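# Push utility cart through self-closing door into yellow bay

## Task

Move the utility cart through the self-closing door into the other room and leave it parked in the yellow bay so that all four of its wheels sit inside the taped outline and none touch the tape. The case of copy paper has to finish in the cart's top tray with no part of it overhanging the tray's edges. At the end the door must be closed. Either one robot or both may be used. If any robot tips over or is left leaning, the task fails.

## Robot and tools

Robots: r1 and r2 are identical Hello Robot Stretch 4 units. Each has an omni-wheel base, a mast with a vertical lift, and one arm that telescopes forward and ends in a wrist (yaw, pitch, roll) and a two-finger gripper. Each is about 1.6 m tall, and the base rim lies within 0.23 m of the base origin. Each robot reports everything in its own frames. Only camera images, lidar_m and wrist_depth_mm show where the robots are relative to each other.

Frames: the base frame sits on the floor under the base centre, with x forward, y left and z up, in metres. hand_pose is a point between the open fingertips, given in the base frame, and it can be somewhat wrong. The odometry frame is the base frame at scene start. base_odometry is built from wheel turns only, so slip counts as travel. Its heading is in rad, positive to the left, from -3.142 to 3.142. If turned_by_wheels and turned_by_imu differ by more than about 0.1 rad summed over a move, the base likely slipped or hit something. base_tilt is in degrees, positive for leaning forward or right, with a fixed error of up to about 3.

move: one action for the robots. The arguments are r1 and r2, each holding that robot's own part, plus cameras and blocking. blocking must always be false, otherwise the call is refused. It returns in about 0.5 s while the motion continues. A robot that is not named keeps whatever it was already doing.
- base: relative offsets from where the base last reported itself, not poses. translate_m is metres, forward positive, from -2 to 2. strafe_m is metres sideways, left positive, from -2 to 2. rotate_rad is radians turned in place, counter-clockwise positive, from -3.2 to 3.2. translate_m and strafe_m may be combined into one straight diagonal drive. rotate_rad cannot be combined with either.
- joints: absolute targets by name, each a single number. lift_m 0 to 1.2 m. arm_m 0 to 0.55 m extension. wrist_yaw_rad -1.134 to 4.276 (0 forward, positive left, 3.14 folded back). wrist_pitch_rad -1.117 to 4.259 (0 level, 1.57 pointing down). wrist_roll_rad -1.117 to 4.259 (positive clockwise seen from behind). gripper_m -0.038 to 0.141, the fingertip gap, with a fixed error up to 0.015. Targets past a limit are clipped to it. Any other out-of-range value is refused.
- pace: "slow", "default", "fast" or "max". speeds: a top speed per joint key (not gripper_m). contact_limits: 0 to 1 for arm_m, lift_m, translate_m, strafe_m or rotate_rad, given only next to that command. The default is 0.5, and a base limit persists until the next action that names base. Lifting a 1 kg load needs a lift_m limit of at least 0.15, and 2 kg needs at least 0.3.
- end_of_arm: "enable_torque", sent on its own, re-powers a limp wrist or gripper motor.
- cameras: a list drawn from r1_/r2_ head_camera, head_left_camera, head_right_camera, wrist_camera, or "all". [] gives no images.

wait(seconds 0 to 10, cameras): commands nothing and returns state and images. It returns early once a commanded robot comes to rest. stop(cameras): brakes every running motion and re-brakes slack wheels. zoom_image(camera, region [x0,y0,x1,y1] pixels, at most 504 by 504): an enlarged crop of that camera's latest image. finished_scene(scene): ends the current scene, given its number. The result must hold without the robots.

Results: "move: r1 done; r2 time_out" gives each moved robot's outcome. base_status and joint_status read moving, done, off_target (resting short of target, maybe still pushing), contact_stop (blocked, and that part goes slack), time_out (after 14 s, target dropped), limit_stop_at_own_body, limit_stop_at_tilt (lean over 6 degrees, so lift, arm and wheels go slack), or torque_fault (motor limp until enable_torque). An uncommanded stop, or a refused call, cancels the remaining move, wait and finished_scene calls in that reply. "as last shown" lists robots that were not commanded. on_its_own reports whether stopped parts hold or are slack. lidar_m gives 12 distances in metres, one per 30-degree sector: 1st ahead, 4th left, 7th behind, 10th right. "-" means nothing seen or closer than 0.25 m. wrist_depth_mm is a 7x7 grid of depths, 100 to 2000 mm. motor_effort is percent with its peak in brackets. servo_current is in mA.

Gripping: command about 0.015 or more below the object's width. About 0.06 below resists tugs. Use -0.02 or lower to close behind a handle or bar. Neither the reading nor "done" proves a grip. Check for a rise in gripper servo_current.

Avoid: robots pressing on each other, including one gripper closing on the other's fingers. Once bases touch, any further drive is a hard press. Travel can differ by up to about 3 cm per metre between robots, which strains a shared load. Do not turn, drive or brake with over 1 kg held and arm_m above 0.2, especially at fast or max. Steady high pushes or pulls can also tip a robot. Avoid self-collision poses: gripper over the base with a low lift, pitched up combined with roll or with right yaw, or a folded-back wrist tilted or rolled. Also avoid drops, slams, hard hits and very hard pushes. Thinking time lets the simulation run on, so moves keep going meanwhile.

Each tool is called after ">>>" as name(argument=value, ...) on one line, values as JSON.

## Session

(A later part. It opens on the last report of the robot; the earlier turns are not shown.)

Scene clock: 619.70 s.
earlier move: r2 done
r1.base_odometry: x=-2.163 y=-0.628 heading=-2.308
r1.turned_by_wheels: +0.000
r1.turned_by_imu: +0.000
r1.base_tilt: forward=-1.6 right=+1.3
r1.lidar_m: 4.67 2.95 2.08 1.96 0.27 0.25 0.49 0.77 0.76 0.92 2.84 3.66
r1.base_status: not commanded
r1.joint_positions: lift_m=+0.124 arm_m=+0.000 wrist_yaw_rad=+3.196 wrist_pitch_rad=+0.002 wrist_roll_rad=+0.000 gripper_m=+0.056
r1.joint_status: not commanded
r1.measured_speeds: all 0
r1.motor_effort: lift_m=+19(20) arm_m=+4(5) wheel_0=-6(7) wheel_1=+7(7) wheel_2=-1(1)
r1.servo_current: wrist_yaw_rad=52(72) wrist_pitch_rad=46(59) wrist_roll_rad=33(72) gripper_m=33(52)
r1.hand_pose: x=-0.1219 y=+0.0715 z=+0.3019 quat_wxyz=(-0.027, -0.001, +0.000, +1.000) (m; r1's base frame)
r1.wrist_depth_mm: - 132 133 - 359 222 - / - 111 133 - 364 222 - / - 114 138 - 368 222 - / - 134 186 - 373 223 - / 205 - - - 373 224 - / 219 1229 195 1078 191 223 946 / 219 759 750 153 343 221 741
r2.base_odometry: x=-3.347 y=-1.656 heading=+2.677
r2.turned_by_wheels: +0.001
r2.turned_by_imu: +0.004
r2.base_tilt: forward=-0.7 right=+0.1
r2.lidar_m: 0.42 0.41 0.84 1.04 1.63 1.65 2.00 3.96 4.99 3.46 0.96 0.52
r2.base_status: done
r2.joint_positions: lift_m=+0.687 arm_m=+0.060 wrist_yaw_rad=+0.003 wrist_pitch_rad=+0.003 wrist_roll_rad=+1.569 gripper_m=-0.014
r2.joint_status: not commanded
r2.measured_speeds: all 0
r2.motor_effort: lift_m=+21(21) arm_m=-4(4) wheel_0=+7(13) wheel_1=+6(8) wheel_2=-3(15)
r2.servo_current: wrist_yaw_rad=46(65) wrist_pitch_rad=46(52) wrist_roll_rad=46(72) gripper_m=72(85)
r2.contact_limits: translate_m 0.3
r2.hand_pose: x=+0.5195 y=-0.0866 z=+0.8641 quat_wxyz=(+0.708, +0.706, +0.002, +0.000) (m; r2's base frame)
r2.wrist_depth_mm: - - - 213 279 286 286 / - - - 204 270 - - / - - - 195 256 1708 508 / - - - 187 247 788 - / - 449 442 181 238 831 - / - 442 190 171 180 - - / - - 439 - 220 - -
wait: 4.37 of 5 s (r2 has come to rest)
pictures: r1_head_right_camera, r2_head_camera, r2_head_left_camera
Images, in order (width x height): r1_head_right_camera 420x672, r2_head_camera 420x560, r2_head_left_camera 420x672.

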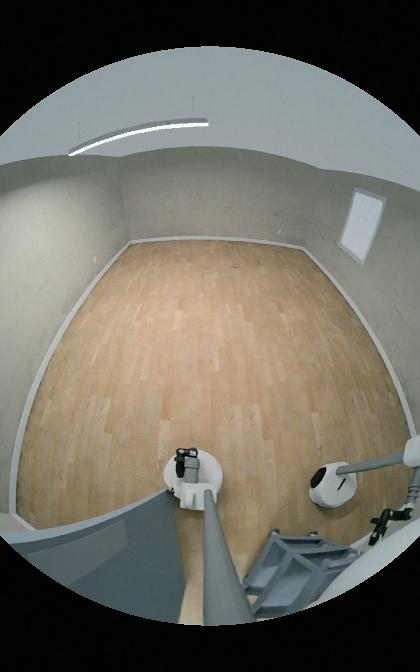

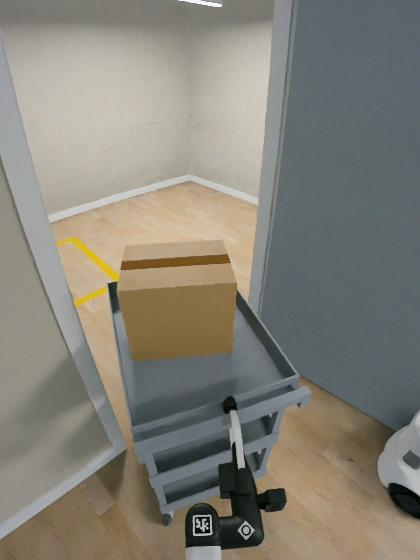

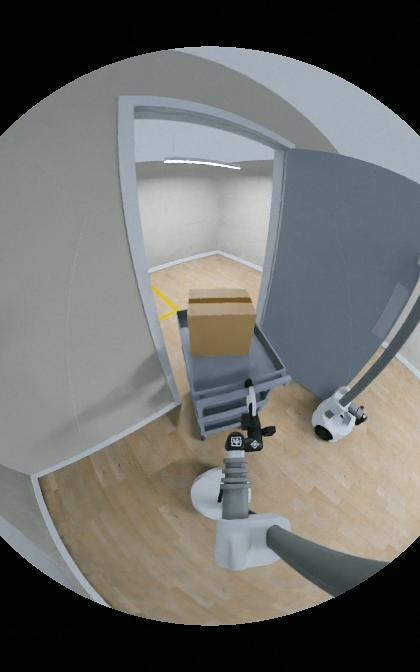

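>>> move(blocking=false, cameras=[], r2={"base":{"translate_m":0.3,"strafe_m":-0.04},"pace":"slow","contact_limits":{"translate_m":0.3}})

>>> wait(seconds=5, cameras=["r2_head_camera","r2_head_left_camera","r2_head_right_camera"])

Scene clock: 626.17 s.
move: r2 moving
r1: as last shown
r1.lidar_m: 4.64 2.95 2.08 1.94 0.30 0.25 0.46 0.77 0.73 0.94 2.84 3.69
r1.motor_effort: lift_m=+19(20) arm_m=+4(5) wheel_0=-6(6) wheel_1=+7(7) wheel_2=-1(1)
r1.servo_current: wrist_yaw_rad=59(59) wrist_pitch_rad=46(46) wrist_roll_rad=52(59) gripper_m=39(46)
r1.wrist_depth_mm: - 133 132 - 359 222 - / - 111 133 - 364 221 - / - 114 139 - 368 223 - / - 134 186 - 375 222 - / 205 - - - 375 223 - / 220 1138 193 1098 191 223 917 / 218 750 759 153 345 223 741
r2.base_odometry: x=-3.357 y=-1.649 heading=+2.677
r2.turned_by_wheels: +0.000
r2.turned_by_imu: +0.001
r2.base_tilt: forward=-0.7 right=+0.0
r2.lidar_m: 0.37 0.41 0.84 1.04 1.64 1.65 2.02 3.96 5.00 3.48 0.95 0.54
r2.base_status: translate_m moving; strafe_m moving
r2.joint_positions: lift_m=+0.687 arm_m=+0.060 wrist_yaw_rad=+0.003 wrist_pitch_rad=+0.003 wrist_roll_rad=+1.569 gripper_m=-0.014
r2.joint_status: not commanded
r2.measured_speeds: translate_m=+0.049 strafe_m=-0.007 rotate_rad=+0.000 lift_m=+0.000 arm_m=+0.000 wrist_yaw_rad=+0.000 wrist_pitch_rad=+0.000 wrist_roll_rad=+0.000
r2.motor_effort: lift_m=+21(21) arm_m=-3(4) wheel_0=+10(13) wheel_1=+6(8) wheel_2=-10(11)
r2.servo_current: wrist_yaw_rad=39(52) wrist_pitch_rad=46(46) wrist_roll_rad=52(52) gripper_m=78(78)
r2.contact_limits: translate_m 0.3
r2.hand_pose: x=+0.5195 y=-0.0866 z=+0.8641 quat_wxyz=(+0.708, +0.706, +0.002, +0.000) (m; r2's base frame)
r2.wrist_depth_mm: - - - 216 282 289 287 / - - - 205 271 - - / - - - 195 259 1708 504 / - - - 187 246 788 - / - 445 442 180 237 820 - / - 439 188 172 181 - - / - - 436 - 220 - -
pictures: none
No camera images: "cameras" was empty.

Scene clock: 629.97 s.
earlier move: r2 done
r1.base_odometry: x=-2.163 y=-0.628 heading=-2.308
r1.turned_by_wheels: +0.000
r1.turned_by_imu: +0.000
r1.base_tilt: forward=-1.6 right=+1.3
r1.lidar_m: 4.67 2.98 2.08 1.96 0.30 0.25 0.51 0.80 0.81 0.91 2.80 3.68
r1.base_status: not commanded
r1.joint_positions: lift_m=+0.124 arm_m=+0.000 wrist_yaw_rad=+3.196 wrist_pitch_rad=+0.002 wrist_roll_rad=+0.000 gripper_m=+0.056
r1.joint_status: not commanded
r1.measured_speeds: all 0
r1.motor_effort: lift_m=+19(20) arm_m=+4(5) wheel_0=-6(7) wheel_1=+7(7) wheel_2=-1(1)
r1.servo_current: wrist_yaw_rad=46(65) wrist_pitch_rad=39(52) wrist_roll_rad=65(65) gripper_m=46(52)
r1.hand_pose: x=-0.1219 y=+0.0715 z=+0.3019 quat_wxyz=(-0.027, -0.001, +0.000, +1.000) (m; r1's base frame)
r1.wrist_depth_mm: - 133 132 - 357 221 - / - 112 133 - 362 221 - / - 114 138 - 368 223 - / - 134 185 - 373 222 - / 205 - 1921 - 375 224 - / 218 1098 194 1078 191 224 917 / 217 750 750 153 345 222 741
r2.base_odometry: x=-3.597 y=-1.486 heading=+2.676
r2.turned_by_wheels: -0.001
r2.turned_by_imu: -0.001
r2.base_tilt: forward=-0.7 right=+0.1
r2.lidar_m: 0.37 0.35 0.64 0.78 1.55 1.86 2.31 4.60 5.14 0.81 0.83 0.54
r2.base_status: done
r2.joint_positions: lift_m=+0.687 arm_m=+0.060 wrist_yaw_rad=-0.003 wrist_pitch_rad=+0.003 wrist_roll_rad=+1.569 gripper_m=-0.014
r2.joint_status: not commanded
r2.measured_speeds: all 0
r2.motor_effort: lift_m=+21(21) arm_m=-4(4) wheel_0=+1(13) wheel_1=+5(8) wheel_2=-10(14)
r2.servo_current: wrist_yaw_rad=59(59) wrist_pitch_rad=46(46) wrist_roll_rad=39(65) gripper_m=78(85)
r2.contact_limits: translate_m 0.3
r2.hand_pose: x=+0.5190 y=-0.0883 z=+0.8641 quat_wxyz=(+0.708, +0.706, +0.000, -0.002) (m; r2's base frame)
r2.wrist_depth_mm: - - - 260 - - - / - - - 235 314 324 322 / - - - 213 282 1708 - / - - - 200 259 1756 544 / - - 445 185 243 798 - / - 436 189 169 181 - - / - - 415 - 213 - -
wait: 3.80 of 5 s (r2 has come to rest)
pictures: r2_head_camera, r2_head_left_camera, r2_head_right_camera
Images, in order (width x height): r2_head_camera 420x560, r2_head_left_camera 420x672, r2_head_right_camera 420x672.

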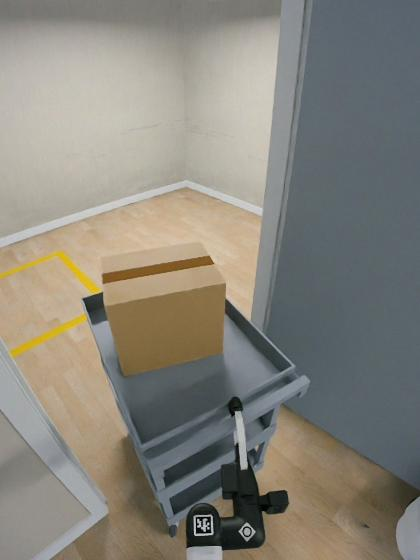

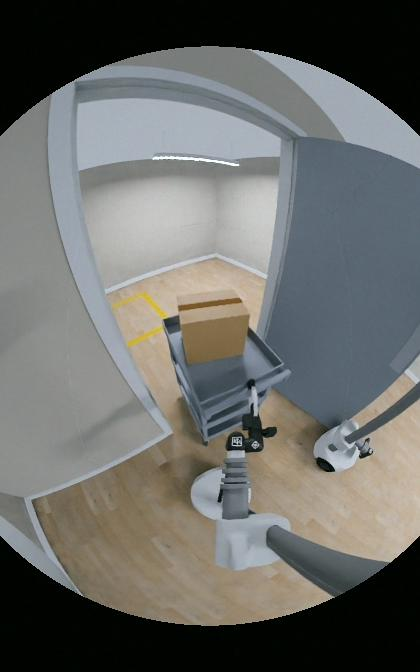

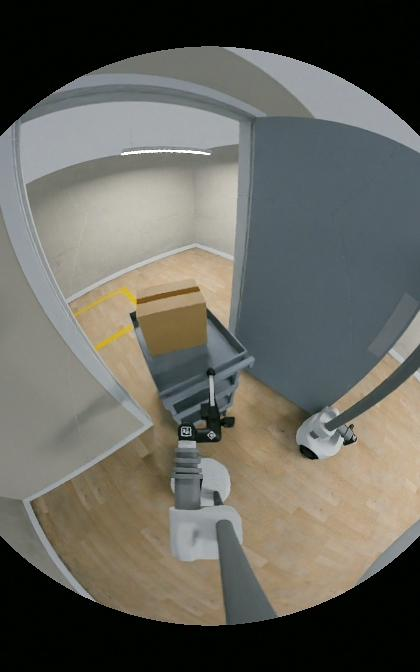

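>>> move(blocking=false, cameras=[], r2={"base":{"translate_m":0.25,"strafe_m":-0.02},"pace":"slow","contact_limits":{"translate_m":0.3}})

>>> wait(seconds=4, cameras=[])

>>> move(blocking=false, cameras=[], r2={"base":{"rotate_rad":0.25},"pace":"slow"})

>>> wait(seconds=3, cameras=["r2_head_camera","r2_head_left_camera"])

Scene clock: 655.80 s.
move: r2 moving
r1: as last shown
r1.lidar_m: 4.64 2.98 2.08 1.96 0.28 0.25 0.47 0.79 0.81 0.94 2.83 3.69
r1.motor_effort: lift_m=+19(20) arm_m=+5(5) wheel_0=-6(7) wheel_1=+7(7) wheel_2=-1(1)
r1.servo_current: wrist_yaw_rad=39(65) wrist_pitch_rad=39(46) wrist_roll_rad=52(52) gripper_m=46(46)
r1.wrist_depth_mm: - 133 132 - 359 221 - / - 111 132 - 364 222 - / - 114 138 - 368 222 - / - 134 185 - 375 222 - / 206 904 1661 - 375 224 - / 219 1098 194 1078 191 223 931 / 218 759 750 153 343 221 741
r2.base_odometry: x=-3.607 y=-1.480 heading=+2.676
r2.turned_by_wheels: +0.000
r2.turned_by_imu: +0.000
r2.base_tilt: forward=-0.7 right=+0.0
r2.lidar_m: 0.37 0.38 0.64 0.77 1.51 1.88 2.29 4.61 5.12 0.81 0.83 0.52
r2.base_status: translate_m moving; strafe_m moving
r2.joint_positions: lift_m=+0.687 arm_m=+0.060 wrist_yaw_rad=-0.003 wrist_pitch_rad=+0.003 wrist_roll_rad=+1.569 gripper_m=-0.014
r2.joint_status: not commanded
r2.measured_speeds: translate_m=+0.049 strafe_m=-0.004 rotate_rad=-0.002 lift_m=+0.000 arm_m=+0.000 wrist_yaw_rad=+0.000 wrist_pitch_rad=+0.000 wrist_roll_rad=+0.000
r2.motor_effort: lift_m=+21(21) arm_m=-3(4) wheel_0=+2(8) wheel_1=+6(6) wheel_2=-15(15)
r2.servo_current: wrist_yaw_rad=52(59) wrist_pitch_rad=33(46) wrist_roll_rad=39(59) gripper_m=72(85)
r2.contact_limits: translate_m 0.3
r2.hand_pose: x=+0.5190 y=-0.0883 z=+0.8641 quat_wxyz=(+0.708, +0.706, +0.000, -0.002) (m; r2's base frame)
r2.wrist_depth_mm: - - - 262 - - - / - - - 235 317 324 324 / - - - 214 285 1808 - / - - - 200 260 1808 544 / - - 445 184 241 778 - / - 436 189 169 180 - - / - - 415 - 211 - -
pictures: none
No camera images: "cameras" was empty.

Scene clock: 659.10 s.
earlier move: r2 done
r1.base_odometry: x=-2.163 y=-0.628 heading=-2.308
r1.turned_by_wheels: +0.000
r1.turned_by_imu: +0.000
r1.base_tilt: forward=-1.6 right=+1.2
r1.lidar_m: 4.66 2.92 2.06 1.96 0.29 0.25 0.47 0.80 0.78 2.77 2.85 3.68
r1.base_status: not commanded
r1.joint_positions: lift_m=+0.124 arm_m=+0.000 wrist_yaw_rad=+3.196 wrist_pitch_rad=+0.002 wrist_roll_rad=+0.000 gripper_m=+0.056
r1.joint_status: not commanded
r1.measured_speeds: all 0
r1.motor_effort: lift_m=+19(20) arm_m=+5(5) wheel_0=-6(7) wheel_1=+7(7) wheel_2=-1(1)
r1.servo_current: wrist_yaw_rad=52(65) wrist_pitch_rad=46(52) wrist_roll_rad=52(65) gripper_m=46(46)
r1.hand_pose: x=-0.1219 y=+0.0715 z=+0.3019 quat_wxyz=(-0.027, -0.001, +0.000, +1.000) (m; r1's base frame)
r1.wrist_depth_mm: - 133 132 - 357 222 - / - 112 133 - 364 222 - / - 114 139 - 368 222 - / - 134 185 - 373 224 - / 205 1160 1661 1863 373 224 - / 220 1160 194 1098 190 223 931 / 219 750 759 153 345 222 750
r2.base_odometry: x=-3.811 y=-1.356 heading=+2.676
r2.turned_by_wheels: +0.000
r2.turned_by_imu: +0.000
r2.base_tilt: forward=-0.6 right=+0.1
r2.lidar_m: 0.34 0.36 0.50 0.58 1.11 2.04 2.48 5.32 4.84 0.77 0.83 0.53
r2.base_status: done
r2.joint_positions: lift_m=+0.687 arm_m=+0.060 wrist_yaw_rad=-0.003 wrist_pitch_rad=+0.003 wrist_roll_rad=+1.569 gripper_m=-0.014
r2.joint_status: not commanded
r2.measured_speeds: all 0
r2.motor_effort: lift_m=+21(21) arm_m=-4(4) wheel_0=+2(8) wheel_1=+5(7) wheel_2=-9(16)
r2.servo_current: wrist_yaw_rad=39(65) wrist_pitch_rad=39(52) wrist_roll_rad=52(59) gripper_m=78(85)
r2.contact_limits: translate_m 0.3
r2.hand_pose: x=+0.5190 y=-0.0884 z=+0.8641 quat_wxyz=(+0.708, +0.706, +0.000, -0.002) (m; r2's base frame)
r2.wrist_depth_mm: - - - 289 - - - / - - - 250 338 338 - / - - - 226 309 1661 1160 / - - - 207 271 1756 517 / - - - 187 245 750 - / - 439 189 167 182 - - / - - 407 - 208 - -
wait: 3.30 of 4 s (r2 has come to rest)
pictures: none
No camera images: "cameras" was empty.

Scene clock: 659.60 s.
move: r2 moving
r1: as last shown
r1.lidar_m: 4.67 2.96 2.08 1.95 0.29 0.25 0.47 0.78 0.78 2.78 2.85 3.66
r1.servo_current: wrist_yaw_rad=26(72) wrist_pitch_rad=39(52) wrist_roll_rad=52(72) gripper_m=46(46)
r1.wrist_depth_mm: - 133 132 - 359 221 - / - 111 132 - 364 221 - / - 114 138 - 368 221 - / - 134 185 - 373 224 - / 205 1756 - 1863 377 224 - / 219 1205 194 1098 191 222 931 / 218 759 759 153 345 221 750
r2.base_odometry: x=-3.810 y=-1.356 heading=+2.800
r2.turned_by_wheels: +0.124
r2.turned_by_imu: +0.112
r2.base_tilt: forward=-0.7 right=+0.1
r2.lidar_m: 0.36 0.44 0.49 0.66 1.52 2.09 2.73 5.32 0.84 0.77 0.84 0.52
r2.base_status: rotate_rad moving
r2.joint_positions: lift_m=+0.687 arm_m=+0.060 wrist_yaw_rad=-0.017 wrist_pitch_rad=+0.003 wrist_roll_rad=+1.569 gripper_m=-0.014
r2.joint_status: not commanded
r2.measured_speeds: translate_m=-0.001 strafe_m=+0.001 rotate_rad=+0.480 lift_m=+0.000 arm_m=+0.000 wrist_yaw_rad=-0.002 wrist_pitch_rad=+0.000 wrist_roll_rad=+0.000
r2.motor_effort: lift_m=+21(21) arm_m=+0(4) wheel_0=-14(15) wheel_1=-10(10) wheel_2=-23(23)
r2.servo_current: wrist_yaw_rad=104(104) wrist_pitch_rad=39(52) wrist_roll_rad=39(59) gripper_m=78(85)
r2.hand_pose: x=+0.5177 y=-0.0925 z=+0.8641 quat_wxyz=(+0.708, +0.706, -0.005, -0.007) (m; r2's base frame)
r2.wrist_depth_mm: - - - 254 286 - - / - - - 228 309 332 330 / - - - 211 276 1808 1205 / - - - 190 255 1808 549 / - - 442 179 236 809 - / - 436 190 163 183 - - / - - 410 - 206 - -
pictures: none
No camera images: "cameras" was empty.

Scene clock: 660.60 s.
earlier move: r2 done
r1.base_odometry: x=-2.163 y=-0.628 heading=-2.308
r1.turned_by_wheels: +0.000
r1.turned_by_imu: +0.000
r1.base_tilt: forward=-1.6 right=+1.2
r1.lidar_m: 4.67 2.91 2.07 1.96 0.31 0.25 0.49 0.81 0.76 2.77 2.81 3.67
r1.base_status: not commanded
r1.joint_positions: lift_m=+0.124 arm_m=+0.000 wrist_yaw_rad=+3.196 wrist_pitch_rad=+0.002 wrist_roll_rad=+0.000 gripper_m=+0.056
r1.joint_status: not commanded
r1.measured_speeds: all 0
r1.motor_effort: lift_m=+20(20) arm_m=+5(5) wheel_0=-6(7) wheel_1=+7(7) wheel_2=-1(1)
r1.servo_current: wrist_yaw_rad=39(72) wrist_pitch_rad=33(52) wrist_roll_rad=52(72) gripper_m=39(46)
r1.hand_pose: x=-0.1219 y=+0.0715 z=+0.3019 quat_wxyz=(-0.027, -0.001, +0.000, +1.000) (m; r1's base frame)
r1.wrist_depth_mm: - 133 132 - 357 221 - / - 111 133 - 362 222 - / - 114 138 - 368 222 - / - 134 185 - 370 222 - / 205 1708 1160 1863 375 224 - / 219 1229 193 1078 191 224 917 / 220 750 750 153 343 222 741
r2.base_odometry: x=-3.811 y=-1.356 heading=+2.926
r2.turned_by_wheels: +0.126
r2.turned_by_imu: +0.121
r2.base_tilt: forward=-0.7 right=+0.0
r2.lidar_m: 0.41 0.43 0.48 0.72 2.03 2.17 3.14 5.33 0.75 0.76 0.85 0.51
r2.base_status: done
r2.joint_positions: lift_m=+0.687 arm_m=+0.060 wrist_yaw_rad=+0.003 wrist_pitch_rad=+0.003 wrist_roll_rad=+1.569 gripper_m=-0.014
r2.joint_status: not commanded
r2.measured_speeds: all 0
r2.motor_effort: lift_m=+21(21) arm_m=-4(4) wheel_0=+0(20) wheel_1=-4(10) wheel_2=+5(23)
r2.servo_current: wrist_yaw_rad=59(104) wrist_pitch_rad=39(52) wrist_roll_rad=52(59) gripper_m=78(85)
r2.hand_pose: x=+0.5196 y=-0.0866 z=+0.8641 quat_wxyz=(+0.708, +0.706, +0.002, +0.000) (m; r2's base frame)
r2.wrist_depth_mm: - - - 199 263 1430 1060 / - - - 194 255 1756 1205 / - - - 188 250 778 - / - - 449 183 244 - - / - - 452 181 237 - - / - - 189 176 181 798 - / - - 459 - 228 - -
wait: 1.00 of 3 s (r2 has come to rest)
pictures: r2_head_camera, r2_head_left_camera
Images, in order (width x height): r2_head_camera 420x560, r2_head_left_camera 420x672.

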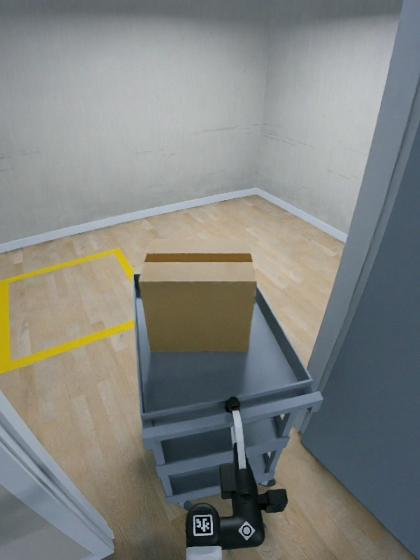

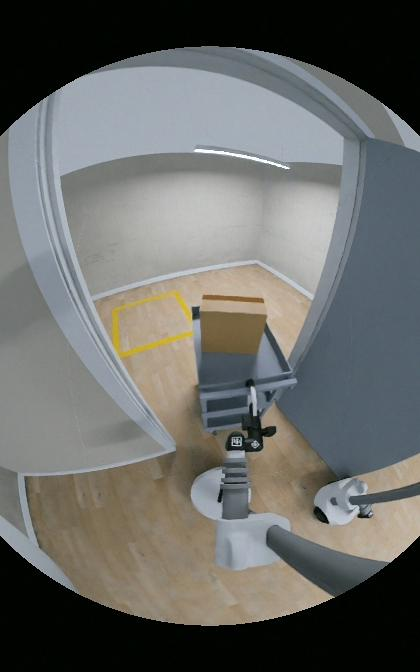

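>>> move(blocking=false, cameras=[], r2={"base":{"translate_m":0.4,"strafe_m":-0.04},"pace":"slow","contact_limits":{"translate_m":0.3}})

>>> wait(seconds=6, cameras=["r2_head_camera","r2_head_left_camera"])

Scene clock: 674.97 s.
move: r2 moving
r1: as last shown
r1.base_tilt: forward=-1.6 right=+1.3
r1.lidar_m: 4.64 2.93 2.08 1.95 0.30 0.25 0.48 0.81 0.76 2.77 2.84 3.66
r1.motor_effort: lift_m=+19(20) arm_m=+4(5) wheel_0=-6(7) wheel_1=+7(7) wheel_2=-1(1)
r1.servo_current: wrist_yaw_rad=52(59) wrist_pitch_rad=39(46) wrist_roll_rad=46(59) gripper_m=39(46)
r1.wrist_depth_mm: - 132 132 - 359 222 - / - 111 133 - 359 221 - / - 114 138 - 366 223 - / - 134 186 - 375 223 - / 206 1708 1182 1921 377 223 - / 220 1205 194 1098 191 224 917 / 218 759 759 153 343 223 750
r2.base_odometry: x=-3.822 y=-1.352 heading=+2.926
r2.turned_by_wheels: +0.000
r2.turned_by_imu: +0.001
r2.base_tilt: forward=-0.7 right=+0.1
r2.lidar_m: 0.42 0.43 0.47 0.70 2.05 2.17 3.13 5.33 0.75 0.76 0.83 0.52
r2.base_status: translate_m moving; strafe_m moving
r2.joint_positions: lift_m=+0.687 arm_m=+0.060 wrist_yaw_rad=+0.000 wrist_pitch_rad=+0.003 wrist_roll_rad=+1.569 gripper_m=-0.014
r2.joint_status: not commanded
r2.measured_speeds: translate_m=+0.049 strafe_m=-0.004 rotate_rad=+0.001 lift_m=+0.000 arm_m=+0.000 wrist_yaw_rad=-0.014 wrist_pitch_rad=+0.000 wrist_roll_rad=+0.000
r2.motor_effort: lift_m=+21(21) arm_m=-4(4) wheel_0=+10(10) wheel_1=+6(7) wheel_2=-14(14)
r2.servo_current: wrist_yaw_rad=46(46) wrist_pitch_rad=33(46) wrist_roll_rad=52(65) gripper_m=78(85)
r2.contact_limits: translate_m 0.3
r2.hand_pose: x=+0.5193 y=-0.0874 z=+0.8641 quat_wxyz=(+0.708, +0.706, +0.001, -0.001) (m; r2's base frame)
r2.wrist_depth_mm: - - - 200 265 1430 1098 / - - - 195 255 1708 1205 / - - - 189 248 809 - / - - 449 183 242 - - / - - 449 179 236 820 - / - - 189 174 180 - - / - - 455 - 226 - -
pictures: none
No camera images: "cameras" was empty.

Scene clock: 679.77 s.
earlier move: r2 done
r1.base_odometry: x=-2.163 y=-0.628 heading=-2.308
r1.turned_by_wheels: +0.000
r1.turned_by_imu: +0.000
r1.base_tilt: forward=-1.6 right=+1.3
r1.lidar_m: 4.66 2.97 2.06 1.96 0.30 0.25 0.49 0.90 1.54 2.76 2.84 3.70
r1.base_status: not commanded
r1.joint_positions: lift_m=+0.124 arm_m=+0.000 wrist_yaw_rad=+3.196 wrist_pitch_rad=+0.002 wrist_roll_rad=+0.000 gripper_m=+0.056
r1.joint_status: not commanded
r1.measured_speeds: all 0
r1.motor_effort: lift_m=+19(20) arm_m=+5(5) wheel_0=-6(7) wheel_1=+7(7) wheel_2=-1(1)
r1.servo_current: wrist_yaw_rad=46(78) wrist_pitch_rad=39(46) wrist_roll_rad=52(72) gripper_m=39(46)
r1.hand_pose: x=-0.1219 y=+0.0715 z=+0.3019 quat_wxyz=(-0.027, -0.001, +0.000, +1.000) (m; r1's base frame)
r1.wrist_depth_mm: - 132 133 - 359 222 - / - 112 132 - 362 221 - / - 114 138 946 368 223 - / - 134 185 - 373 222 - / 205 960 1983 1661 375 223 - / 220 960 193 1098 191 223 946 / 218 750 741 153 347 222 741
r2.base_odometry: x=-4.193 y=-1.232 heading=+2.927
r2.turned_by_wheels: +0.001
r2.turned_by_imu: +0.003
r2.base_tilt: forward=-0.7 right=+0.1
r2.lidar_m: 0.43 0.43 2.99 0.39 0.70 2.38 3.43 1.06 0.86 0.64 0.59 0.52
r2.base_status: done
r2.joint_positions: lift_m=+0.687 arm_m=+0.060 wrist_yaw_rad=+0.001 wrist_pitch_rad=+0.003 wrist_roll_rad=+1.569 gripper_m=-0.014
r2.joint_status: not commanded
r2.measured_speeds: all 0
r2.motor_effort: lift_m=+21(21) arm_m=-4(4) wheel_0=+10(14) wheel_1=+5(8) wheel_2=-6(14)
r2.servo_current: wrist_yaw_rad=46(59) wrist_pitch_rad=39(52) wrist_roll_rad=39(65) gripper_m=78(85)
r2.contact_limits: translate_m 0.3
r2.hand_pose: x=+0.5194 y=-0.0872 z=+0.8641 quat_wxyz=(+0.708, +0.706, +0.001, -0.001) (m; r2's base frame)
r2.wrist_depth_mm: - - - 189 250 1499 1182 / - - - 186 247 1708 1138 / - - - 182 242 798 - / - 445 439 179 238 - - / - - 452 176 235 831 - / - - 189 173 181 809 - / - - 469 - 228 - -
wait: 4.80 of 6 s (r2 has come to rest)
pictures: r2_head_camera, r2_head_left_camera
Images, in order (width x height): r2_head_camera 420x560, r2_head_left_camera 420x672.

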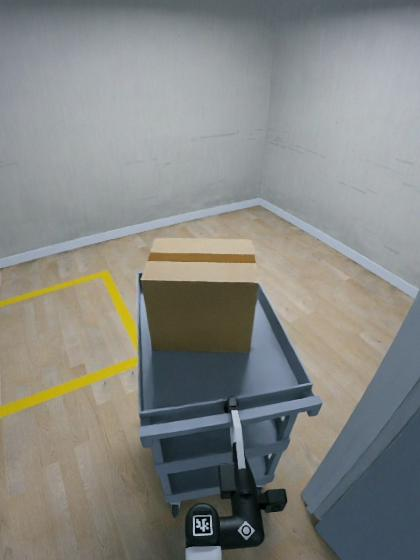

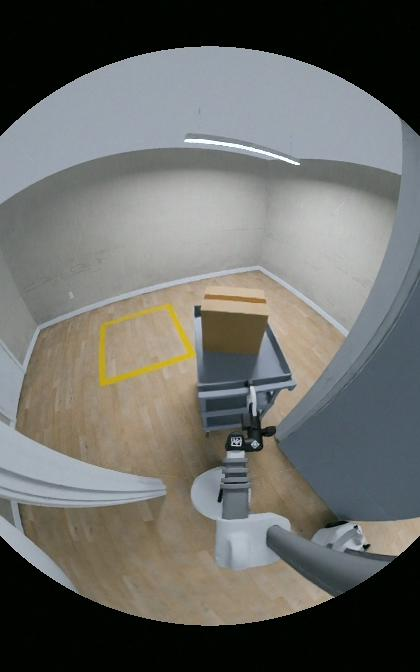

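>>> move(blocking=false, cameras=[], r2={"base":{"translate_m":0.55,"strafe_m":0.02},"pace":"slow","contact_limits":{"translate_m":0.3}})

>>> wait(seconds=7, cameras=["r2_head_camera","r2_head_left_camera"])

Scene clock: 712.37 s.
move: r2 moving
r1: as last shown
r1.lidar_m: 4.67 2.95 2.04 1.95 0.31 0.25 0.48 0.89 1.52 2.77 2.81 3.68
r1.servo_current: wrist_yaw_rad=52(72) wrist_pitch_rad=46(46) wrist_roll_rad=52(65) gripper_m=46(46)
r1.wrist_depth_mm: - 133 132 - 357 221 - / - 111 133 - 362 223 - / - 114 139 931 366 222 - / - 134 185 - 373 223 - / 206 976 1983 1537 375 223 - / 220 960 192 1098 191 224 917 / 218 768 768 153 345 222 741
r2.base_odometry: x=-4.205 y=-1.230 heading=+2.927
r2.turned_by_wheels: +0.000
r2.turned_by_imu: +0.001
r2.base_tilt: forward=-0.7 right=+0.1
r2.lidar_m: 0.43 0.46 3.00 0.39 0.68 2.40 3.47 1.03 0.89 0.63 0.59 0.51
r2.base_status: translate_m moving; strafe_m moving
r2.joint_positions: lift_m=+0.687 arm_m=+0.060 wrist_yaw_rad=+0.001 wrist_pitch_rad=+0.003 wrist_roll_rad=+1.569 gripper_m=-0.014
r2.joint_status: not commanded
r2.measured_speeds: translate_m=+0.048 strafe_m=+0.001 rotate_rad=-0.002 lift_m=+0.000 arm_m=+0.000 wrist_yaw_rad=+0.000 wrist_pitch_rad=+0.000 wrist_roll_rad=+0.000
r2.motor_effort: lift_m=+21(21) arm_m=-4(4) wheel_0=+8(14) wheel_1=+7(8) wheel_2=-11(12)
r2.servo_current: wrist_yaw_rad=39(59) wrist_pitch_rad=39(46) wrist_roll_rad=52(65) gripper_m=78(85)
r2.contact_limits: translate_m 0.3
r2.hand_pose: x=+0.5194 y=-0.0872 z=+0.8641 quat_wxyz=(+0.708, +0.706, +0.001, -0.001) (m; r2's base frame)
r2.wrist_depth_mm: - - - 189 250 1499 1182 / - - - 186 246 1708 1138 / - - - 182 243 788 - / - 445 442 179 237 - - / - - 449 176 235 820 - / - - 189 173 180 - - / - - 466 - 227 - -
pictures: none
No camera images: "cameras" was empty.

Scene clock: 718.63 s.
earlier move: r2 done
r1.base_odometry: x=-2.163 y=-0.628 heading=-2.308
r1.turned_by_wheels: +0.000
r1.turned_by_imu: +0.000
r1.base_tilt: forward=-1.6 right=+1.3
r1.lidar_m: 4.66 2.98 2.08 1.96 0.27 0.25 0.48 1.30 1.54 2.77 2.84 3.69
r1.base_status: not commanded
r1.joint_positions: lift_m=+0.124 arm_m=+0.000 wrist_yaw_rad=+3.196 wrist_pitch_rad=+0.002 wrist_roll_rad=+0.000 gripper_m=+0.056
r1.joint_status: not commanded
r1.measured_speeds: all 0
r1.motor_effort: lift_m=+19(20) arm_m=+5(5) wheel_0=-6(7) wheel_1=+7(7) wheel_2=-1(1)
r1.servo_current: wrist_yaw_rad=46(72) wrist_pitch_rad=46(59) wrist_roll_rad=46(72) gripper_m=46(52)
r1.hand_pose: x=-0.1219 y=+0.0715 z=+0.3019 quat_wxyz=(-0.027, -0.001, +0.000, +1.000) (m; r1's base frame)
r1.wrist_depth_mm: - 132 132 - 357 221 - / - 112 133 - 362 222 - / - 114 138 946 370 223 - / - 134 186 - 373 222 - / 205 - 1366 1921 375 223 - / 220 1229 195 1078 191 224 917 / 218 759 750 153 343 221 741
r2.base_odometry: x=-4.734 y=-1.134 heading=+2.926
r2.turned_by_wheels: -0.001
r2.turned_by_imu: -0.003
r2.base_tilt: forward=-0.7 right=+0.1
r2.lidar_m: 0.45 0.48 2.75 2.53 0.79 0.65 3.68 1.29 0.49 0.45 1.12 0.47
r2.base_status: done
r2.joint_positions: lift_m=+0.687 arm_m=+0.060 wrist_yaw_rad=-0.005 wrist_pitch_rad=+0.003 wrist_roll_rad=+1.569 gripper_m=-0.014
r2.joint_status: not commanded
r2.measured_speeds: all 0
r2.motor_effort: lift_m=+21(21) arm_m=-4(4) wheel_0=-1(14) wheel_1=+4(8) wheel_2=-10(15)
r2.servo_current: wrist_yaw_rad=52(65) wrist_pitch_rad=46(52) wrist_roll_rad=33(65) gripper_m=78(85)
r2.contact_limits: translate_m 0.3
r2.hand_pose: x=+0.5188 y=-0.0890 z=+0.8641 quat_wxyz=(+0.708, +0.706, -0.001, -0.003) (m; r2's base frame)
r2.wrist_depth_mm: - - - 173 233 1618 1182 / - - - - 233 1618 - / - - 535 172 231 798 - / - 445 442 172 231 831 - / - - 459 172 231 820 - / - - 189 171 182 - - / - - 488 - 231 - -
wait: 6.27 of 7 s (r2 has come to rest)
pictures: r2_head_camera, r2_head_left_camera
Images, in order (width x height): r2_head_camera 420x560, r2_head_left_camera 420x672.

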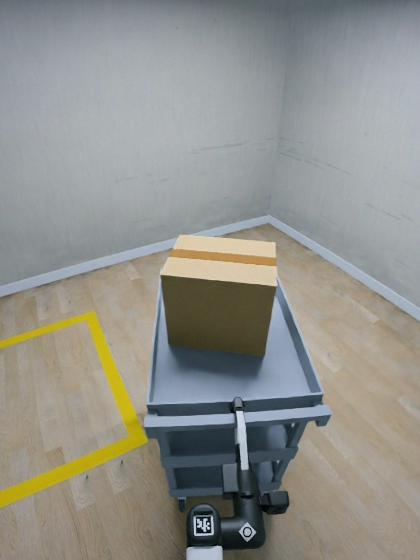

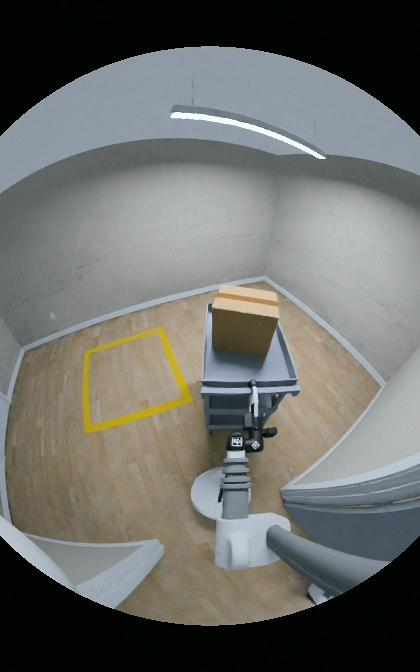

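>>> move(blocking=false, cameras=[], r2={"base":{"strafe_m":0.45,"translate_m":0.1},"pace":"slow"})

>>> wait(seconds=6, cameras=[])

>>> move(blocking=false, cameras=[], r2={"base":{"rotate_rad":-0.42},"pace":"slow"})

>>> wait(seconds=3, cameras=["r2_head_camera","r2_head_left_camera"])

Scene clock: 738.20 s.
move: r2 moving
r1: as last shown
r1.lidar_m: 4.65 2.92 2.06 1.97 0.27 0.25 0.48 1.31 1.53 2.76 2.83 3.68
r1.motor_effort: lift_m=+19(20) arm_m=+4(5) wheel_0=-6(6) wheel_1=+7(7) wheel_2=-1(1)
r1.servo_current: wrist_yaw_rad=33(59) wrist_pitch_rad=33(46) wrist_roll_rad=52(65) gripper_m=39(46)
r1.wrist_depth_mm: - 133 132 - 359 221 - / - 111 132 - 364 221 - / - 114 138 917 368 224 - / - 134 186 - 370 222 - / 205 - 1397 1983 375 224 - / 220 1182 193 1078 190 224 946 / 217 741 750 153 343 224 741
r2.base_odometry: x=-4.740 y=-1.146 heading=+2.925
r2.turned_by_wheels: -0.001
r2.turned_by_imu: -0.001
r2.base_tilt: forward=-0.7 right=+0.1
r2.lidar_m: 0.44 0.47 2.72 2.52 0.82 0.65 3.74 1.31 0.51 0.45 1.16 0.49
r2.base_status: translate_m moving; strafe_m moving
r2.joint_positions: lift_m=+0.687 arm_m=+0.060 wrist_yaw_rad=-0.006 wrist_pitch_rad=+0.003 wrist_roll_rad=+1.569 gripper_m=-0.014
r2.joint_status: not commanded
r2.measured_speeds: translate_m=+0.011 strafe_m=+0.050 rotate_rad=+0.004 lift_m=+0.000 arm_m=+0.000 wrist_yaw_rad=+0.000 wrist_pitch_rad=+0.000 wrist_roll_rad=+0.000
r2.motor_effort: lift_m=+21(21) arm_m=-3(4) wheel_0=-14(15) wheel_1=+7(8) wheel_2=-13(13)
r2.servo_current: wrist_yaw_rad=52(52) wrist_pitch_rad=39(46) wrist_roll_rad=52(52) gripper_m=78(78)
r2.hand_pose: x=+0.5188 y=-0.0892 z=+0.8641 quat_wxyz=(+0.708, +0.706, -0.001, -0.003) (m; r2's base frame)
r2.wrist_depth_mm: - - - 172 232 1618 1205 / - - - - 231 1576 - / - - 480 172 231 809 - / - 449 439 171 231 831 - / - - 455 171 231 831 - / - - 190 171 182 - - / - - 484 - 231 - -
pictures: none
No camera images: "cameras" was empty.

Scene clock: 743.53 s.
earlier move: r2 done
r1.base_odometry: x=-2.163 y=-0.628 heading=-2.308
r1.turned_by_wheels: +0.000
r1.turned_by_imu: +0.000
r1.base_tilt: forward=-1.6 right=+1.3
r1.lidar_m: 4.67 2.95 2.09 1.96 0.29 0.25 0.45 1.44 1.55 2.77 2.81 3.70
r1.base_status: not commanded
r1.joint_positions: lift_m=+0.124 arm_m=+0.000 wrist_yaw_rad=+3.196 wrist_pitch_rad=+0.002 wrist_roll_rad=+0.000 gripper_m=+0.056
r1.joint_status: not commanded
r1.measured_speeds: all 0
r1.motor_effort: lift_m=+19(20) arm_m=+5(5) wheel_0=-6(7) wheel_1=+7(7) wheel_2=-1(1)
r1.servo_current: wrist_yaw_rad=33(65) wrist_pitch_rad=39(46) wrist_roll_rad=46(72) gripper_m=39(52)
r1.hand_pose: x=-0.1219 y=+0.0715 z=+0.3019 quat_wxyz=(-0.027, -0.001, +0.000, +1.000) (m; r1's base frame)
r1.wrist_depth_mm: - 133 133 - 357 221 - / - 111 132 - 364 220 - / - 114 138 931 370 223 - / - 134 185 - 373 223 - / 205 1756 1921 - 375 222 - / 219 1205 193 1118 191 223 917 / 218 741 750 153 345 222 741
r2.base_odometry: x=-4.928 y=-1.552 heading=+2.925
r2.turned_by_wheels: +0.000
r2.turned_by_imu: -0.002
r2.base_tilt: forward=-0.6 right=+0.1
r2.lidar_m: 0.50 2.29 2.43 2.17 1.73 0.73 0.57 1.71 0.97 0.92 2.52 0.39
r2.base_status: done
r2.joint_positions: lift_m=+0.687 arm_m=+0.060 wrist_yaw_rad=-0.006 wrist_pitch_rad=+0.003 wrist_roll_rad=+1.569 gripper_m=-0.014
r2.joint_status: not commanded
r2.measured_speeds: all 0
r2.motor_effort: lift_m=+21(21) arm_m=-4(4) wheel_0=-9(16) wheel_1=+2(9) wheel_2=-5(13)
r2.servo_current: wrist_yaw_rad=52(72) wrist_pitch_rad=39(52) wrist_roll_rad=46(65) gripper_m=78(85)
r2.hand_pose: x=+0.5188 y=-0.0892 z=+0.8641 quat_wxyz=(+0.708, +0.706, -0.001, -0.003) (m; r2's base frame)
r2.wrist_depth_mm: - 340 334 - 138 - - / - 384 387 - - - - / - 480 452 106 178 - - / - - - 117 197 564 - / - - - 139 228 1618 496 / - - 189 159 176 1661 1160 / - - - - 359 - 373
wait: 5.33 of 6 s (r2 has come to rest)
pictures: none
No camera images: "cameras" was empty.

Scene clock: 744.03 s.
move: r2 moving
r1: as last shown
r1.lidar_m: 4.66 2.93 2.08 1.95 0.30 0.25 0.47 1.45 1.52 2.76 2.85 3.68
r1.motor_effort: lift_m=+19(20) arm_m=+5(5) wheel_0=-6(6) wheel_1=+7(7) wheel_2=-1(1)
r1.servo_current: wrist_yaw_rad=65(65) wrist_pitch_rad=33(46) wrist_roll_rad=52(52) gripper_m=39(46)
r1.wrist_depth_mm: - 133 132 - 357 223 - / - 111 133 - 366 221 - / - 114 139 931 366 222 - / - 135 185 - 373 222 - / 205 1708 1983 - 375 223 - / 220 1205 193 1098 191 224 917 / 218 759 759 153 343 223 741
r2.base_odometry: x=-4.929 y=-1.552 heading=+2.803
r2.turned_by_wheels: -0.123
r2.turned_by_imu: -0.118
r2.base_tilt: forward=-0.7 right=+0.0
r2.lidar_m: 0.51 2.28 2.33 2.26 2.12 0.81 0.58 6.46 1.13 0.93 1.63 0.39
r2.base_status: rotate_rad moving
r2.joint_positions: lift_m=+0.687 arm_m=+0.060 wrist_yaw_rad=+0.011 wrist_pitch_rad=+0.003 wrist_roll_rad=+1.569 gripper_m=-0.014
r2.joint_status: not commanded
r2.measured_speeds: translate_m=+0.000 strafe_m=-0.001 rotate_rad=-0.492 lift_m=+0.000 arm_m=+0.000 wrist_yaw_rad=+0.004 wrist_pitch_rad=+0.000 wrist_roll_rad=+0.000
r2.motor_effort: lift_m=+21(21) arm_m=-4(4) wheel_0=+17(18) wheel_1=+8(10) wheel_2=+15(15)
r2.servo_current: wrist_yaw_rad=59(72) wrist_pitch_rad=52(52) wrist_roll_rad=46(59) gripper_m=78(85)
r2.hand_pose: x=+0.5202 y=-0.0843 z=+0.8641 quat_wxyz=(+0.708, +0.706, +0.005, +0.003) (m; r2's base frame)
r2.wrist_depth_mm: - 334 332 - 146 - - / - 370 375 - 160 - - / - 439 427 109 176 - - / - - 504 123 195 - - / - - - 139 219 1618 521 / - - 191 154 180 1661 480 / - - - - - - 1160
pictures: none
No camera images: "cameras" was empty.

Scene clock: 745.20 s.
earlier move: r2 done
r1.base_odometry: x=-2.163 y=-0.628 heading=-2.308
r1.turned_by_wheels: +0.000
r1.turned_by_imu: +0.000
r1.base_tilt: forward=-1.6 right=+1.2
r1.lidar_m: 4.65 2.97 2.07 1.97 0.30 0.25 0.46 1.44 1.55 2.77 2.84 3.68
r1.base_status: not commanded
r1.joint_positions: lift_m=+0.124 arm_m=+0.000 wrist_yaw_rad=+3.196 wrist_pitch_rad=+0.002 wrist_roll_rad=+0.000 gripper_m=+0.056
r1.joint_status: not commanded
r1.measured_speeds: all 0
r1.motor_effort: lift_m=+20(20) arm_m=+4(5) wheel_0=-6(7) wheel_1=+7(7) wheel_2=-1(1)
r1.servo_current: wrist_yaw_rad=52(65) wrist_pitch_rad=39(46) wrist_roll_rad=46(59) gripper_m=46(46)
r1.hand_pose: x=-0.1219 y=+0.0715 z=+0.3019 quat_wxyz=(-0.027, -0.001, +0.000, +1.000) (m; r1's base frame)
r1.wrist_depth_mm: - 133 133 - 357 222 - / - 112 132 - 364 222 - / - 114 138 946 368 222 - / - 134 185 - 373 223 - / 205 1661 1983 - 377 224 - / 219 1205 194 1098 191 224 917 / 218 750 750 153 343 223 741
r2.base_odometry: x=-4.928 y=-1.552 heading=+2.507
r2.turned_by_wheels: -0.296
r2.turned_by_imu: -0.287
r2.base_tilt: forward=-0.7 right=+0.1
r2.lidar_m: 0.45 0.46 2.30 2.56 2.14 1.32 0.65 0.57 1.68 0.94 0.92 0.49
r2.base_status: done
r2.joint_positions: lift_m=+0.687 arm_m=+0.060 wrist_yaw_rad=+0.008 wrist_pitch_rad=+0.003 wrist_roll_rad=+1.569 gripper_m=-0.014
r2.joint_status: not commanded
r2.measured_speeds: all 0
r2.motor_effort: lift_m=+21(21) arm_m=+4(4) wheel_0=+7(19) wheel_1=+6(10) wheel_2=+4(15)
r2.servo_current: wrist_yaw_rad=59(78) wrist_pitch_rad=46(52) wrist_roll_rad=46(65) gripper_m=72(85)
r2.hand_pose: x=+0.5200 y=-0.0851 z=+0.8641 quat_wxyz=(+0.708, +0.706, +0.004, +0.002) (m; r2's base frame)
r2.wrist_depth_mm: - - - 164 223 1618 1182 / - - - 166 224 1537 - / - - 427 167 227 820 - / - 449 439 169 229 820 - / - - 462 171 231 842 - / - - 188 173 180 - - / - - 504 - 235 - -
wait: 1.17 of 3 s (r2 has come to rest)
pictures: r2_head_camera, r2_head_left_camera
Images, in order (width x height): r2_head_camera 420x560, r2_head_left_camera 420x672.

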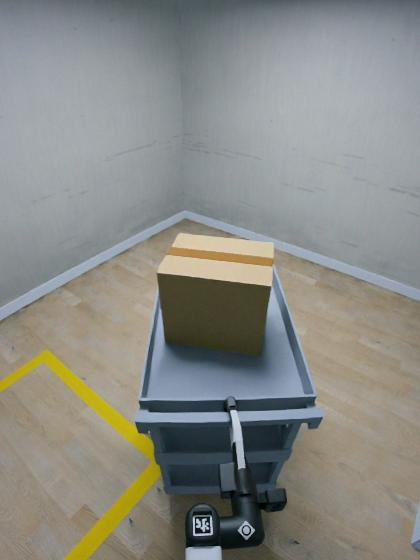

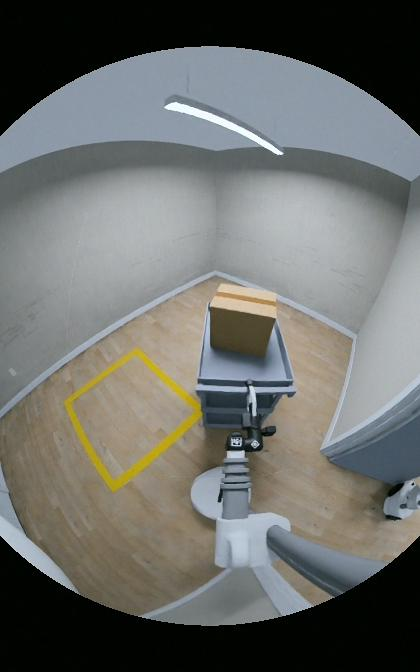

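>>> move(blocking=false, cameras=[], r2={"base":{"strafe_m":0.46,"translate_m":0.1},"pace":"slow"})

>>> wait(seconds=6, cameras=[])

>>> move(blocking=false, cameras=[], r2={"base":{"rotate_rad":-0.42},"pace":"slow"})

>>> wait(seconds=3, cameras=["r2_head_camera","r2_head_left_camera"])

Scene clock: 751.40 s.
move: r2 moving
r1: as last shown
r1.base_tilt: forward=-1.6 right=+1.3
r1.lidar_m: 4.66 2.97 2.08 1.94 0.29 0.25 0.48 1.44 1.54 2.77 2.84 3.70
r1.motor_effort: lift_m=+19(20) arm_m=+5(5) wheel_0=-6(6) wheel_1=+6(7) wheel_2=-1(1)
r1.servo_current: wrist_yaw_rad=52(52) wrist_pitch_rad=46(46) wrist_roll_rad=39(59) gripper_m=33(46)
r1.wrist_depth_mm: - 132 132 - 357 222 - / - 111 133 - 366 222 - / - 114 139 960 368 221 - / - 134 185 - 373 222 - / 205 1756 1983 - 377 223 - / 220 1182 194 1078 191 222 917 / 218 750 759 153 345 222 741
r2.base_odometry: x=-4.938 y=-1.561 heading=+2.506
r2.turned_by_wheels: -0.001
r2.turned_by_imu: +0.000
r2.base_tilt: forward=-0.7 right=+0.1
r2.lidar_m: 0.45 0.49 2.27 2.53 2.10 1.35 0.65 0.56 1.68 0.94 0.92 0.48
r2.base_status: translate_m moving; strafe_m moving
r2.joint_positions: lift_m=+0.687 arm_m=+0.060 wrist_yaw_rad=+0.000 wrist_pitch_rad=+0.003 wrist_roll_rad=+1.569 gripper_m=-0.014
r2.joint_status: not commanded
r2.measured_speeds: translate_m=+0.011 strafe_m=+0.048 rotate_rad=-0.001 lift_m=+0.000 arm_m=+0.000 wrist_yaw_rad=-0.021 wrist_pitch_rad=+0.000 wrist_roll_rad=+0.000
r2.motor_effort: lift_m=+21(21) arm_m=+4(4) wheel_0=-6(8) wheel_1=+8(11) wheel_2=-8(9)
r2.servo_current: wrist_yaw_rad=52(59) wrist_pitch_rad=39(46) wrist_roll_rad=46(59) gripper_m=78(78)
r2.hand_pose: x=+0.5193 y=-0.0873 z=+0.8641 quat_wxyz=(+0.708, +0.706, +0.001, -0.001) (m; r2's base frame)
r2.wrist_depth_mm: - - - 167 225 1618 1205 / - - - - 227 1537 - / - - 430 169 228 788 - / - 449 442 170 229 831 - / - - 455 172 231 831 - / - - 189 172 180 - - / - - 492 - 234 - -
pictures: none
No camera images: "cameras" was empty.

Scene clock: 756.83 s.
earlier move: r2 done
r1.base_odometry: x=-2.163 y=-0.628 heading=-2.308
r1.turned_by_wheels: +0.000
r1.turned_by_imu: +0.000
r1.base_tilt: forward=-1.6 right=+1.3
r1.lidar_m: 4.66 2.96 2.07 1.96 0.29 0.25 0.48 1.43 1.55 2.76 2.82 3.68
r1.base_status: not commanded
r1.joint_positions: lift_m=+0.124 arm_m=+0.000 wrist_yaw_rad=+3.196 wrist_pitch_rad=+0.002 wrist_roll_rad=+0.000 gripper_m=+0.056
r1.joint_status: not commanded
r1.measured_speeds: all 0
r1.motor_effort: lift_m=+19(20) arm_m=+4(5) wheel_0=-6(7) wheel_1=+7(7) wheel_2=-1(1)
r1.servo_current: wrist_yaw_rad=52(72) wrist_pitch_rad=46(52) wrist_roll_rad=46(72) gripper_m=46(52)
r1.hand_pose: x=-0.1219 y=+0.0715 z=+0.3019 quat_wxyz=(-0.027, -0.001, +0.000, +1.000) (m; r1's base frame)
r1.wrist_depth_mm: - 133 133 - 359 222 - / - 112 133 - 364 222 - / - 114 138 931 368 222 - / - 134 186 - 373 222 - / 206 - - - 377 223 - / 220 1205 194 1078 191 223 946 / 219 750 759 153 345 223 741
r2.base_odometry: x=-5.282 y=-1.863 heading=+2.506
r2.turned_by_wheels: +0.000
r2.turned_by_imu: -0.001
r2.base_tilt: forward=-0.7 right=+0.1
r2.lidar_m: 0.52 1.90 1.88 2.07 1.91 1.88 1.15 0.95 0.91 1.36 1.62 0.39
r2.base_status: done
r2.joint_positions: lift_m=+0.687 arm_m=+0.060 wrist_yaw_rad=-0.007 wrist_pitch_rad=+0.003 wrist_roll_rad=+1.569 gripper_m=-0.014
r2.joint_status: not commanded
r2.measured_speeds: all 0
r2.motor_effort: lift_m=+21(21) arm_m=+4(5) wheel_0=-7(15) wheel_1=+4(11) wheel_2=-8(13)
r2.servo_current: wrist_yaw_rad=39(72) wrist_pitch_rad=33(46) wrist_roll_rad=39(65) gripper_m=78(85)
r2.hand_pose: x=+0.5186 y=-0.0895 z=+0.8641 quat_wxyz=(+0.708, +0.706, -0.001, -0.004) (m; r2's base frame)
r2.wrist_depth_mm: - 340 334 - 142 - - / - 377 382 - - - - / - 459 439 107 174 - - / - - 525 117 191 554 - / - - - 138 224 1618 512 / - - 189 156 177 1661 466 / - - - - 353 - 368
wait: 5.43 of 6 s (r2 has come to rest)
pictures: none
No camera images: "cameras" was empty.

Scene clock: 757.33 s.
move: r2 moving
r1: as last shown
r1.lidar_m: 4.67 2.97 2.08 1.97 0.30 0.25 0.45 1.44 1.53 2.78 2.81 3.69
r1.servo_current: wrist_yaw_rad=52(59) wrist_pitch_rad=33(46) wrist_roll_rad=52(72) gripper_m=33(46)
r1.wrist_depth_mm: - 133 132 - 359 222 - / - 111 133 - 364 223 - / - 114 138 931 366 221 - / - 134 185 - 373 223 - / 206 - - - 375 224 - / 220 1229 194 1098 190 224 917 / 218 759 759 153 345 222 741
r2.base_odometry: x=-5.282 y=-1.863 heading=+2.383
r2.turned_by_wheels: -0.123
r2.turned_by_imu: -0.119
r2.base_tilt: forward=-0.7 right=+0.1
r2.lidar_m: 0.50 1.94 1.87 1.97 1.97 1.87 1.31 0.95 0.91 1.37 1.36 0.41
r2.base_status: rotate_rad moving
r2.joint_positions: lift_m=+0.687 arm_m=+0.060 wrist_yaw_rad=+0.009 wrist_pitch_rad=+0.003 wrist_roll_rad=+1.569 gripper_m=-0.014
r2.joint_status: not commanded
r2.measured_speeds: translate_m=+0.000 strafe_m=-0.001 rotate_rad=-0.493 lift_m=+0.000 arm_m=+0.000 wrist_yaw_rad=+0.000 wrist_pitch_rad=+0.000 wrist_roll_rad=+0.000
r2.motor_effort: lift_m=+21(21) arm_m=+5(5) wheel_0=+18(18) wheel_1=+11(11) wheel_2=+12(12)
r2.servo_current: wrist_yaw_rad=59(72) wrist_pitch_rad=46(46) wrist_roll_rad=33(65) gripper_m=78(85)
r2.hand_pose: x=+0.5200 y=-0.0847 z=+0.8641 quat_wxyz=(+0.708, +0.706, +0.004, +0.002) (m; r2's base frame)
r2.wrist_depth_mm: - 336 336 - 147 - - / - 368 368 102 160 - - / - 430 421 108 176 - - / - - 488 123 193 - - / - - - 138 214 1708 530 / - - 190 152 180 1661 492 / - - - - - - 1229
pictures: none
No camera images: "cameras" was empty.

Scene clock: 758.43 s.
earlier move: r2 done
r1.base_odometry: x=-2.163 y=-0.628 heading=-2.308
r1.turned_by_wheels: +0.000
r1.turned_by_imu: +0.000
r1.base_tilt: forward=-1.6 right=+1.3
r1.lidar_m: 4.66 2.96 2.08 1.95 0.32 0.25 0.47 1.46 1.54 2.76 2.84 3.70
r1.base_status: not commanded
r1.joint_positions: lift_m=+0.124 arm_m=+0.000 wrist_yaw_rad=+3.196 wrist_pitch_rad=+0.002 wrist_roll_rad=+0.000 gripper_m=+0.056
r1.joint_status: not commanded
r1.measured_speeds: all 0
r1.motor_effort: lift_m=+19(20) arm_m=+4(5) wheel_0=-6(7) wheel_1=+7(7) wheel_2=-1(1)
r1.servo_current: wrist_yaw_rad=52(65) wrist_pitch_rad=46(52) wrist_roll_rad=52(72) gripper_m=52(52)
r1.hand_pose: x=-0.1219 y=+0.0715 z=+0.3019 quat_wxyz=(-0.027, -0.001, +0.000, +1.000) (m; r1's base frame)
r1.wrist_depth_mm: - 133 132 - 359 222 - / - 111 133 - 366 221 - / - 114 139 931 368 222 - / - 134 185 - 373 222 - / 205 - - - 375 222 - / 220 1229 194 1098 191 224 931 / 218 768 750 153 343 222 741
r2.base_odometry: x=-5.282 y=-1.863 heading=+2.087
r2.turned_by_wheels: -0.295
r2.turned_by_imu: -0.287
r2.base_tilt: forward=-0.7 right=+0.1
r2.lidar_m: 0.43 0.49 1.84 1.89 2.18 1.88 1.90 1.10 0.92 1.98 1.36 0.48
r2.base_status: done
r2.joint_positions: lift_m=+0.687 arm_m=+0.060 wrist_yaw_rad=+0.009 wrist_pitch_rad=+0.003 wrist_roll_rad=+1.569 gripper_m=-0.014
r2.joint_status: not commanded
r2.measured_speeds: all 0
r2.motor_effort: lift_m=+21(21) arm_m=-4(5) wheel_0=+8(18) wheel_1=+5(11) wheel_2=+6(13)
r2.servo_current: wrist_yaw_rad=52(72) wrist_pitch_rad=39(46) wrist_roll_rad=46(65) gripper_m=72(85)
r2.hand_pose: x=+0.5201 y=-0.0847 z=+0.8641 quat_wxyz=(+0.708, +0.706, +0.004, +0.002) (m; r2's base frame)
r2.wrist_depth_mm: - - - 168 227 1576 1182 / - - - 170 228 1499 - / - - 484 171 230 798 - / - 445 439 173 232 831 - / - - 459 173 233 - - / - - 189 175 180 - - / - - 492 - 236 - -
wait: 1.10 of 3 s (r2 has come to rest)
pictures: r2_head_camera, r2_head_left_camera
Images, in order (width x height): r2_head_camera 420x560, r2_head_left_camera 420x672.

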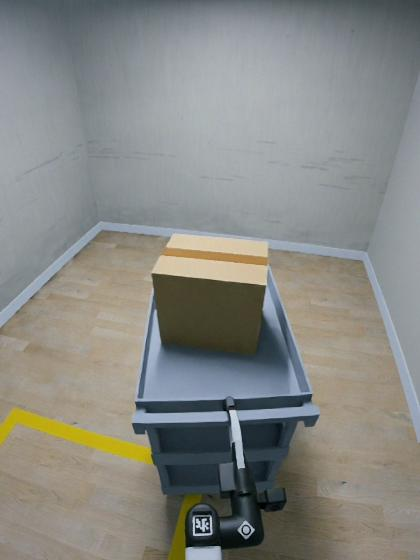

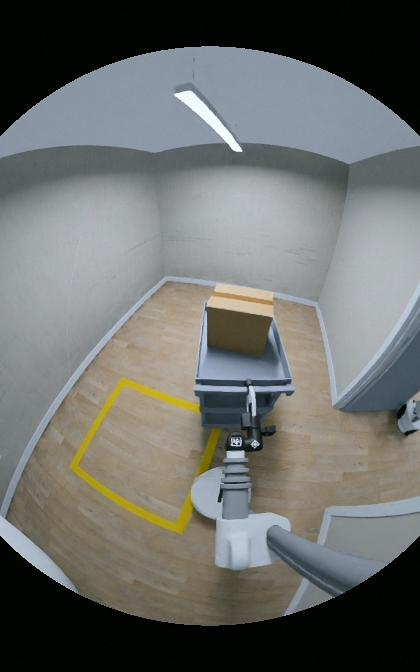

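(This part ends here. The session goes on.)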